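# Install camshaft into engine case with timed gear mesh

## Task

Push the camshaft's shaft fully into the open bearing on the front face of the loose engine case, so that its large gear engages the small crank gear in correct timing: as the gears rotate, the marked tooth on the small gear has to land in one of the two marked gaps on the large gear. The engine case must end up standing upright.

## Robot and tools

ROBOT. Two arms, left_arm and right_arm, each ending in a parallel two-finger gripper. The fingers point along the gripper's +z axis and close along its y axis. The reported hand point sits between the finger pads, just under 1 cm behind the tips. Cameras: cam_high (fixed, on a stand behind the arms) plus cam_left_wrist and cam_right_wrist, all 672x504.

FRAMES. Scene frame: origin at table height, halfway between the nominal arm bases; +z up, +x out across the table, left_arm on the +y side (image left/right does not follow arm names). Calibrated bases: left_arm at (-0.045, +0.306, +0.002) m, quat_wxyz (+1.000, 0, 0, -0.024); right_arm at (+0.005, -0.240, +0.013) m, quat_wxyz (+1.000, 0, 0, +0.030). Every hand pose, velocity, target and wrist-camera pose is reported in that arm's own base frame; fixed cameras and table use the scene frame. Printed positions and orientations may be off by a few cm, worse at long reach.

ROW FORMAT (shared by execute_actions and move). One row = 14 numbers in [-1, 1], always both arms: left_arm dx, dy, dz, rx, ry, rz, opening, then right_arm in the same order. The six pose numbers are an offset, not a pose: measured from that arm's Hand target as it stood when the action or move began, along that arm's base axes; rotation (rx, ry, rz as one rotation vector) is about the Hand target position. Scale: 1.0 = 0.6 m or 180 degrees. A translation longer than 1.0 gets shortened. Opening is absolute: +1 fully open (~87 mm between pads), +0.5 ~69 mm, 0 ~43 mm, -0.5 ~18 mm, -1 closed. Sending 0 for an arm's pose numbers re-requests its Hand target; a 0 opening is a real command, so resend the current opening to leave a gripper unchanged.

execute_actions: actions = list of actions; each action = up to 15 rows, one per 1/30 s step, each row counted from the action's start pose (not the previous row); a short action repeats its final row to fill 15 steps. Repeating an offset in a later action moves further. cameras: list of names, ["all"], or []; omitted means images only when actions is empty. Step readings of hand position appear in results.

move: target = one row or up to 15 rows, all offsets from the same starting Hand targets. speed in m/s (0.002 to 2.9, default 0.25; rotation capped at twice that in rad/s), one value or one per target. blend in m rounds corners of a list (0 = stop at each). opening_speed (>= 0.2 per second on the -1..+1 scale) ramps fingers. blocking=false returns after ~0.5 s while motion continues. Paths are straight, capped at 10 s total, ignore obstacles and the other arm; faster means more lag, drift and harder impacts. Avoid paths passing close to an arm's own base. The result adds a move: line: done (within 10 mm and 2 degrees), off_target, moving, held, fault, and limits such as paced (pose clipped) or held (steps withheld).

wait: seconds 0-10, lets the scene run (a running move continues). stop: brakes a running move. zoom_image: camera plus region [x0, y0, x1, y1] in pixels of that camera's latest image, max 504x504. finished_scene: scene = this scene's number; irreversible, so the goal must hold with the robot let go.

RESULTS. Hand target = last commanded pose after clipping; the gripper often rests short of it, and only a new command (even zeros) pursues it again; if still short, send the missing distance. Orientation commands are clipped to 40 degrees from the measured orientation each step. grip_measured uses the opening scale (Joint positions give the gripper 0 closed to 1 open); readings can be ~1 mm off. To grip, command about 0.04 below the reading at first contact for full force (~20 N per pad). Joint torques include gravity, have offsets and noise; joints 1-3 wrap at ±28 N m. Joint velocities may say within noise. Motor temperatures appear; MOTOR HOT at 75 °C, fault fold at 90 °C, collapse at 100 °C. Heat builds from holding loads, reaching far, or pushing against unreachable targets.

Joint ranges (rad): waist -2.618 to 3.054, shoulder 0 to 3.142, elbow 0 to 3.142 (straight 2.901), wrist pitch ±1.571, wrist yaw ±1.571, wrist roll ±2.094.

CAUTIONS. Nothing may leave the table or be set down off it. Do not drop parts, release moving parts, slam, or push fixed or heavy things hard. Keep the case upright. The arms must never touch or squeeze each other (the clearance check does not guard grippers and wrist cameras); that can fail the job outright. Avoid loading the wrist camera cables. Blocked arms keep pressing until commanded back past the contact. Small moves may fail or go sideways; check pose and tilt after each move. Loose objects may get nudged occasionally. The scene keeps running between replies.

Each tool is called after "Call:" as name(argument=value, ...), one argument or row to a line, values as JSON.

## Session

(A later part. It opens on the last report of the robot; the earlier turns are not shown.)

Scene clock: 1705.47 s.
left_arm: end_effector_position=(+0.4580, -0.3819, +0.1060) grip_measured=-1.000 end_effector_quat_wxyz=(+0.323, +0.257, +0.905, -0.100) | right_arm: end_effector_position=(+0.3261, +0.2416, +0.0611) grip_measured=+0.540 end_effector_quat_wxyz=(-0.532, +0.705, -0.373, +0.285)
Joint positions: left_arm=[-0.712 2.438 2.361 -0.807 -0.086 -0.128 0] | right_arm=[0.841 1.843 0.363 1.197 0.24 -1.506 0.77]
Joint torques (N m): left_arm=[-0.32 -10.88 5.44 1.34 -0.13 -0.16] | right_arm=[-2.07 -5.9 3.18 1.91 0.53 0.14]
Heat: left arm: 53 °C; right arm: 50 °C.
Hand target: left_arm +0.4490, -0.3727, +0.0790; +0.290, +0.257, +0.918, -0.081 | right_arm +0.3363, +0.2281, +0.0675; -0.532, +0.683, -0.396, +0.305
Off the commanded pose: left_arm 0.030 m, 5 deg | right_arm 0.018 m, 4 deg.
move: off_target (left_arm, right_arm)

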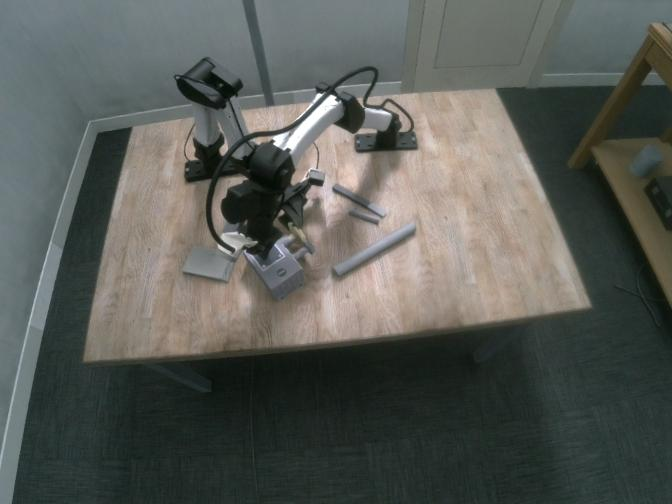

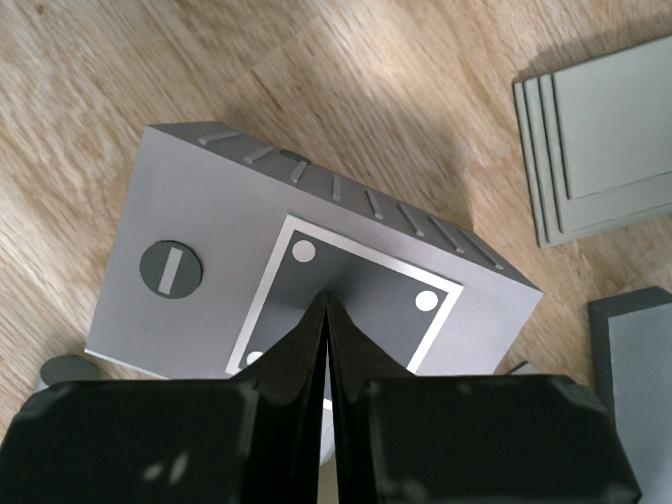

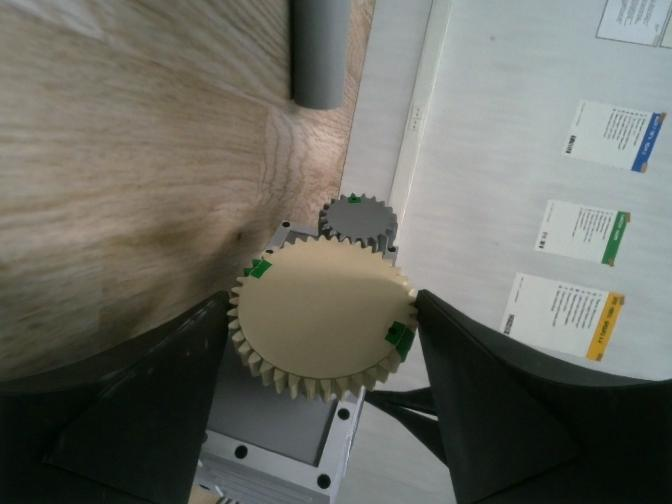

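Call:
move(
  target=[
    [0,0,0,0,0,0,-1, -0.0158,0.0265,-0.0033,0,0,0.018,0.44],
    [0,0,0,0,0,0,-1, -0.0158,0.0265,-0.0033,0,0,0.018,0.98],
  ],
  speed=0.05,
  opening_speed=0.7,
  cameras=["cam_right_wrist","cam_high"],
)

Call:
zoom_image(
  camera="cam_high",
  region=[275, 215, 325, 265],
)

Call:
zoom_image(
  camera="cam_right_wrist",
  region=[220, 180, 440, 340],
)

Scene clock: 1728.63 s.
left_arm: end_effector_position=(+0.4580, -0.3819, +0.1060) grip_measured=-1.000 end_effector_quat_wxyz=(+0.323, +0.257, +0.905, -0.100) | right_arm: end_effector_position=(+0.3261, +0.2408, +0.0617) grip_measured=+0.968 end_effector_quat_wxyz=(-0.531, +0.702, -0.375, +0.290)
Joint positions: left_arm=[-0.712 2.438 2.361 -0.807 -0.086 -0.128 0] | right_arm=[0.846 1.845 0.363 1.202 0.255 -1.507 0.984]
Joint torques (N m): left_arm=[-0.31 -10.88 5.45 1.34 -0.13 -0.15] | right_arm=[0.8 -4.96 3.38 1.96 0.12 0.09]
Heat: left arm: 54 °C; right arm: 50 °C.
Hand target: left_arm +0.4490, -0.3727, +0.0790; +0.290, +0.257, +0.918, -0.081 | right_arm +0.3268, +0.2440, +0.0656; -0.541, +0.694, -0.376, +0.290
Off the commanded pose: left_arm 0.030 m, 5 deg | right_arm 0.005 m, 1 deg.
move: off_target (left_arm)
Images, in order (width x height): cam_high 672x504, cam_right_wrist 672x504.

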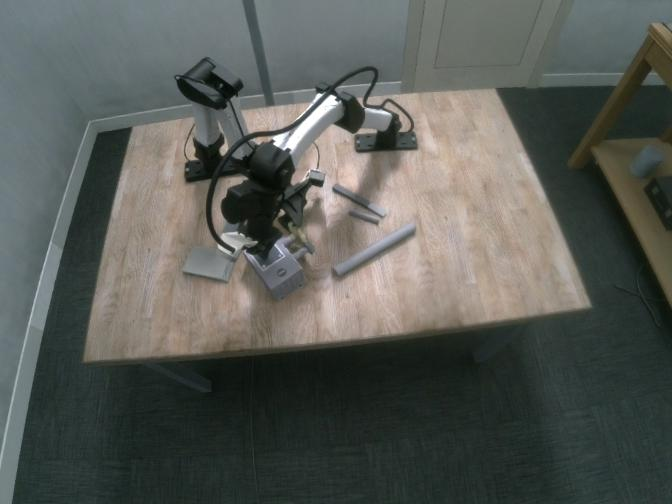

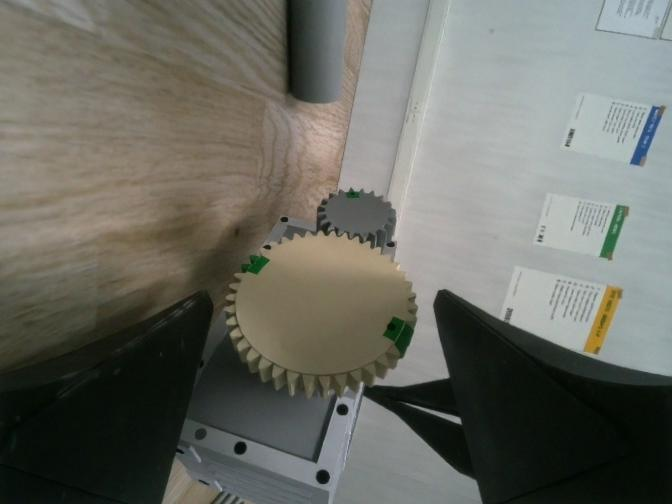

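Scaled by 10.080 from the camera's 672x504 image, which has a finer 960x720 frame.

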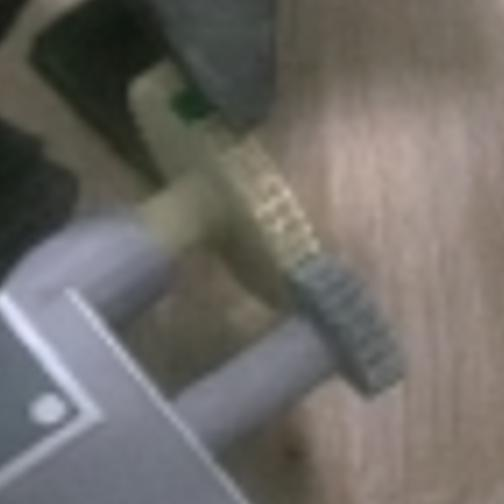

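Scaled by 2.291 from the camera's 672x504 image, which has a finer 960x720 frame.

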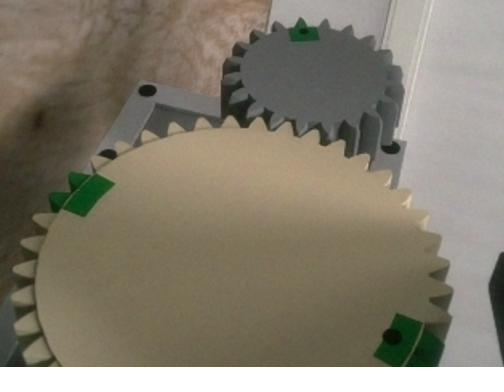

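Call:
move(
  target=[0,0,0,0,0,0,-1, -0.0537,-0.0352,0.0185,0,0,0,0.98],
  speed=0.08,
  cameras=["cam_right_wrist"],
)

Scene clock: 1734.97 s.
left_arm: end_effector_position=(+0.4580, -0.3819, +0.1060) grip_measured=-1.000 end_effector_quat_wxyz=(+0.323, +0.257, +0.905, -0.100) | right_arm: end_effector_position=(+0.2975, +0.2241, +0.0749) grip_measured=+0.968 end_effector_quat_wxyz=(-0.538, +0.697, -0.373, +0.292)
Joint positions: left_arm=[-0.712 2.438 2.361 -0.807 -0.086 -0.128 0] | right_arm=[0.895 1.704 0.239 1.2 0.303 -1.495 0.984]
Joint torques (N m): left_arm=[-0.34 -10.89 5.45 1.34 -0.13 -0.16] | right_arm=[0.83 -6.26 2.25 1.68 0.14 0.1]
Heat: left arm: 54 °C; right arm: 50 °C.
Hand target: left_arm +0.4490, -0.3727, +0.0790; +0.290, +0.257, +0.918, -0.081 | right_arm +0.2946, +0.2227, +0.0767; -0.541, +0.694, -0.376, +0.290
Off the commanded pose: left_arm 0.030 m, 5 deg | right_arm 0.004 m, 1 deg.
move: off_target (left_arm)
Images, in order (width x height): cam_right_wrist 672x504.

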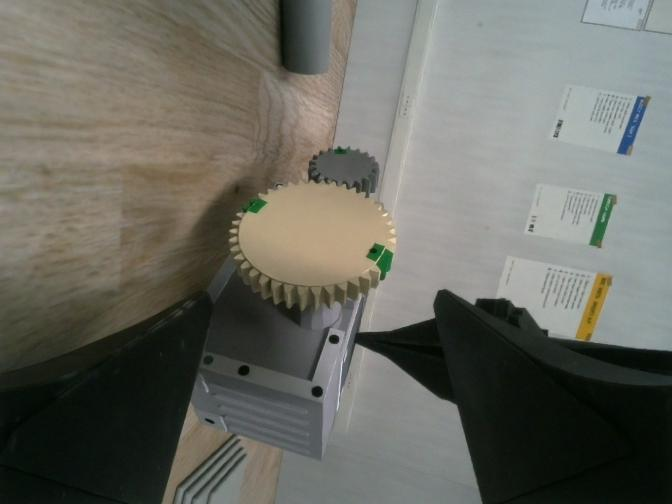

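Call:
zoom_image(
  camera="cam_right_wrist",
  region=[225, 140, 405, 330],
)

Call:
move(
  target=[0,0,0,0,0,0,-1, -0.085,-0.056,0.028,0,0,0,0.98],
  speed=0.12,
  cameras=["cam_right_wrist"],
)

Call:
zoom_image(
  camera="cam_right_wrist",
  region=[225, 80, 385, 230],
)

Scaled by 2.653 from the camera's 672x504 image, which has a finer 960x720 frame.

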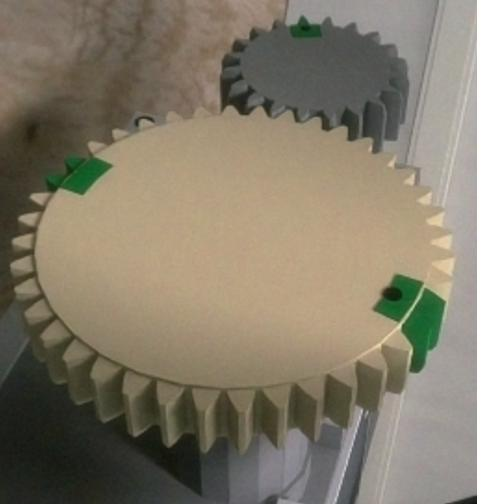

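Scene clock: 1741.90 s.
left_arm: end_effector_position=(+0.4580, -0.3819, +0.1060) grip_measured=-1.000 end_effector_quat_wxyz=(+0.323, +0.257, +0.905, -0.100) | right_arm: end_effector_position=(+0.2451, +0.1897, +0.0929) grip_measured=+0.968 end_effector_quat_wxyz=(-0.538, +0.697, -0.373, +0.292)
Joint positions: left_arm=[-0.712 2.438 2.361 -0.807 -0.086 -0.128 0] | right_arm=[1.022 1.264 0.052 0.935 0.425 -1.459 0.984]
Joint torques (N m): left_arm=[-0.32 -10.89 5.44 1.34 -0.13 -0.16] | right_arm=[0.83 -3.02 3.66 1.69 0.15 0.11]
Heat: left arm: 54 °C; right arm: 49 °C.
Hand target: left_arm +0.4490, -0.3727, +0.0790; +0.290, +0.257, +0.918, -0.081 | right_arm +0.2435, +0.1892, +0.0934; -0.541, +0.694, -0.376, +0.290
Off the commanded pose: left_arm 0.030 m, 5 deg | right_arm 0.002 m, 1 deg.
move: off_target (left_arm)
Images, in order (width x height): cam_right_wrist 672x504.

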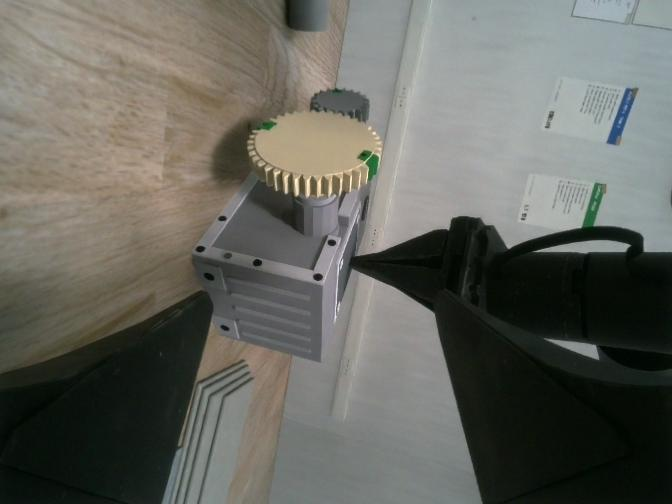

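Scaled by 3.150 from the camera's 672x504 image, which has a finer 960x720 frame.

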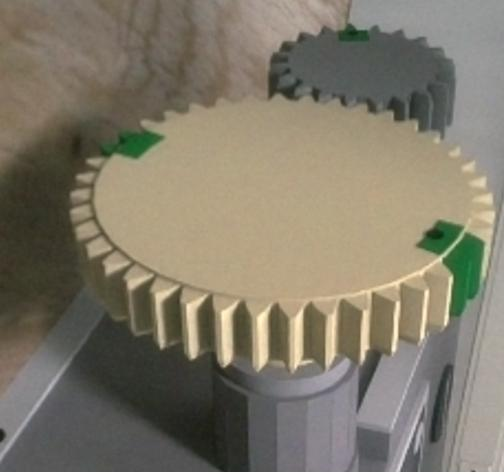

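Call:
zoom_image(
  camera="cam_right_wrist",
  region=[280, 160, 360, 240],
)

Call:
zoom_image(
  camera="cam_right_wrist",
  region=[300, 80, 380, 130],
)

Scaled by 6.300 from the camera's 672x504 image, which has a finer 960x720 frame.

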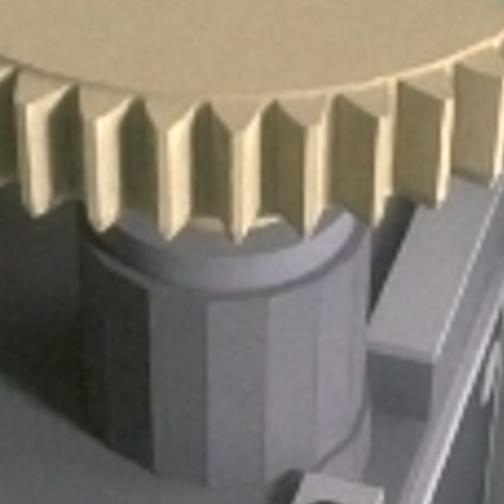

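Scaled by 6.300 from the camera's 672x504 image, which has a finer 960x720 frame.

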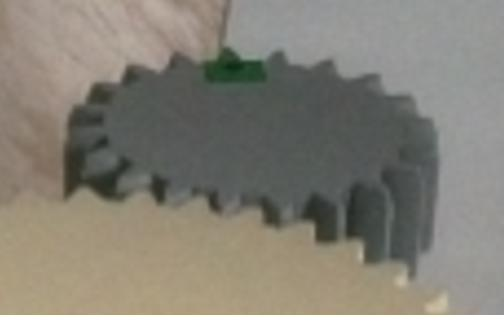

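Call:
move(
  target=[
    [0,0,0.18,0,0,0,-1, -0.08,-0.15,0.05,0,0,0,0.98],
    [-0.08,0.11,0.23,0,0,0,-1, -0.1,-0.2,0.06,0,0,0,0.98],
  ],
  speed=0.15,
  blend=0.02,
  cameras=["all"],
)

Scene clock: 1764.83 s.
left_arm: end_effector_position=(+0.4062, -0.3094, +0.1991) grip_measured=-1.000 end_effector_quat_wxyz=(+0.277, +0.253, +0.924, -0.070) | right_arm: end_effector_position=(+0.1852, +0.0712, +0.1186) grip_measured=+0.968 end_effector_quat_wxyz=(-0.448, +0.722, -0.436, +0.295)
Joint positions: left_arm=[-0.671 2.236 2.446 -1.208 -0.085 -0.111 0] | right_arm=[1.045 0.007 0.23 -0.738 0.536 -1.328 0.984]
Joint torques (N m): left_arm=[-0.1 -14.53 5.97 1.53 0.15 0.01] | right_arm=[0.83 2.09 7.24 1.56 0.25 0.1]
Motor temperatures (°C): left_arm=[23 55 35 33 26 25 24] | right_arm=[25 31 31 48 27 26 29]
Heat: left arm: 55 °C; right arm: 48 °C.
Hand target: left_arm +0.4010, -0.3066, +0.2170; +0.289, +0.257, +0.919, -0.081 | right_arm +0.1836, +0.0692, +0.1295; -0.541, +0.694, -0.376, +0.290
Off the commanded pose: left_arm 0.019 m, 2 deg | right_arm 0.011 m, 13 deg.
joint sent to its limit (right arm) — joint 2 (shoulder), lower limit. The joint targets are off in orientation, not in position.
move: off_target (left_arm, right_arm)

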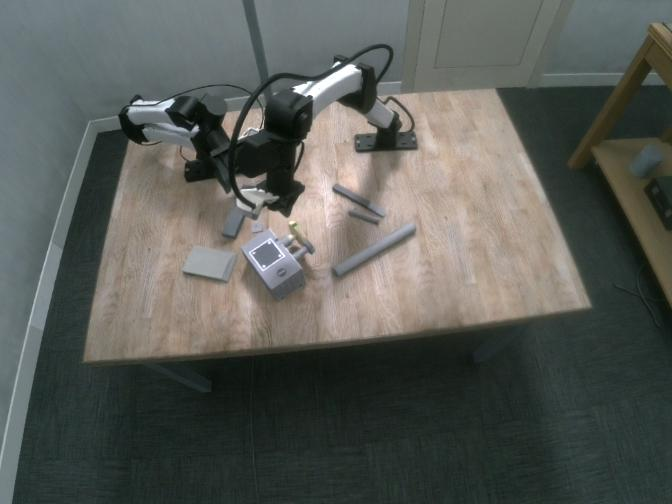

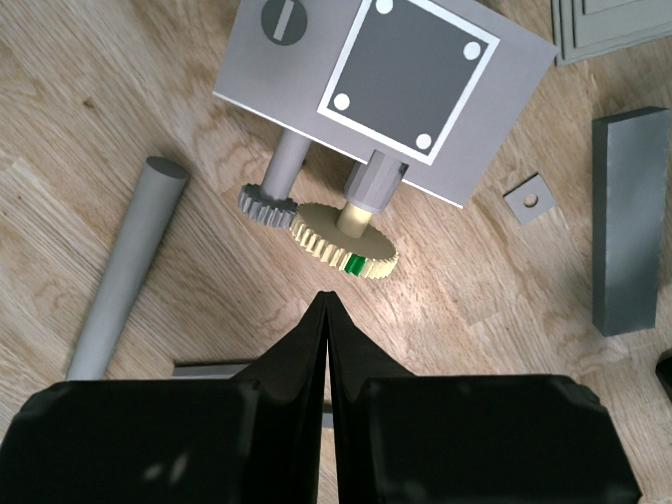

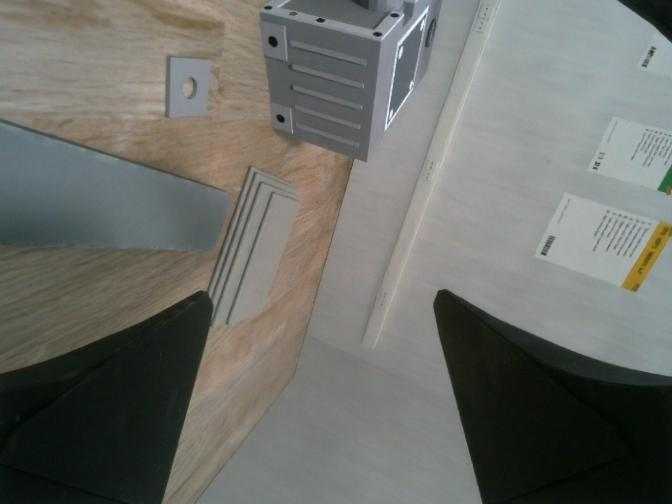

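Call:
zoom_image(
  camera="cam_left_wrist",
  region=[230, 120, 430, 290],
)

Call:
zoom_image(
  camera="cam_left_wrist",
  region=[320, 140, 410, 250],
)

Scaled by 2.520 from the camera's 672x504 image, which has a finer 960x720 frame.

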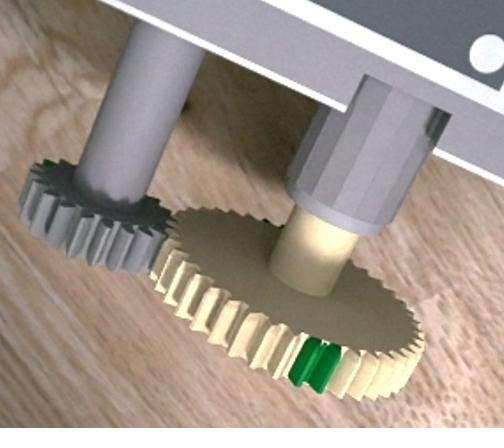

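Scaled by 4.582 from the camera's 672x504 image, which has a finer 960x720 frame.

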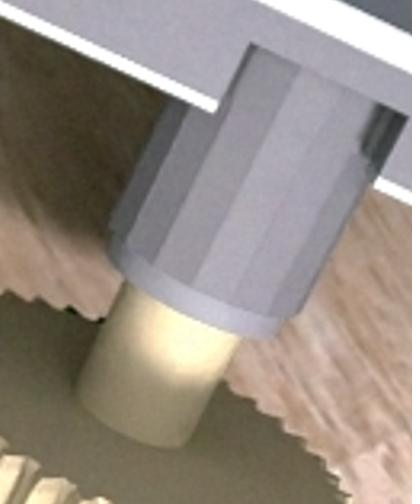

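Call:
zoom_image(
  camera="cam_left_wrist",
  region=[338, 175, 393, 220],
)

Call:
zoom_image(
  camera="cam_left_wrist",
  region=[230, 170, 330, 260],
)

Scaled by 9.164 from the camera's 672x504 image, which has a finer 960x720 frame.

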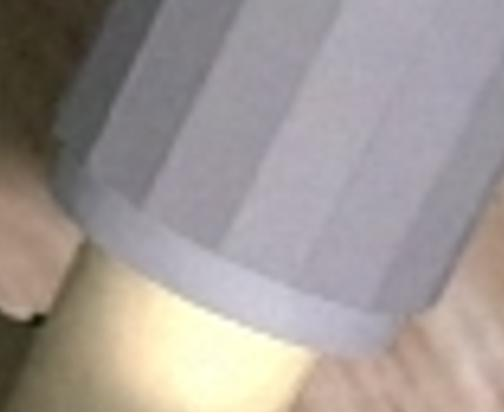

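Scaled by 5.040 from the camera's 672x504 image, which has a finer 960x720 frame.

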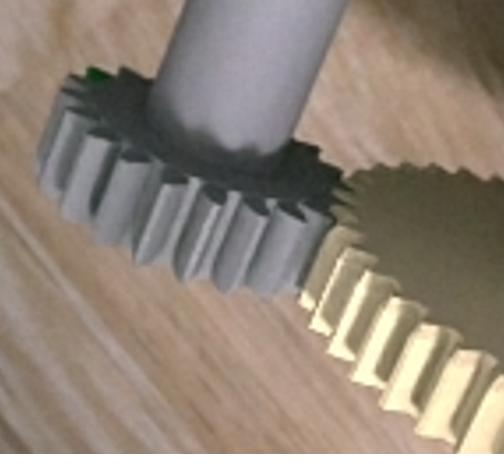

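Call:
finished_scene(
  scene=2,
)

The scene is finished: the task was done.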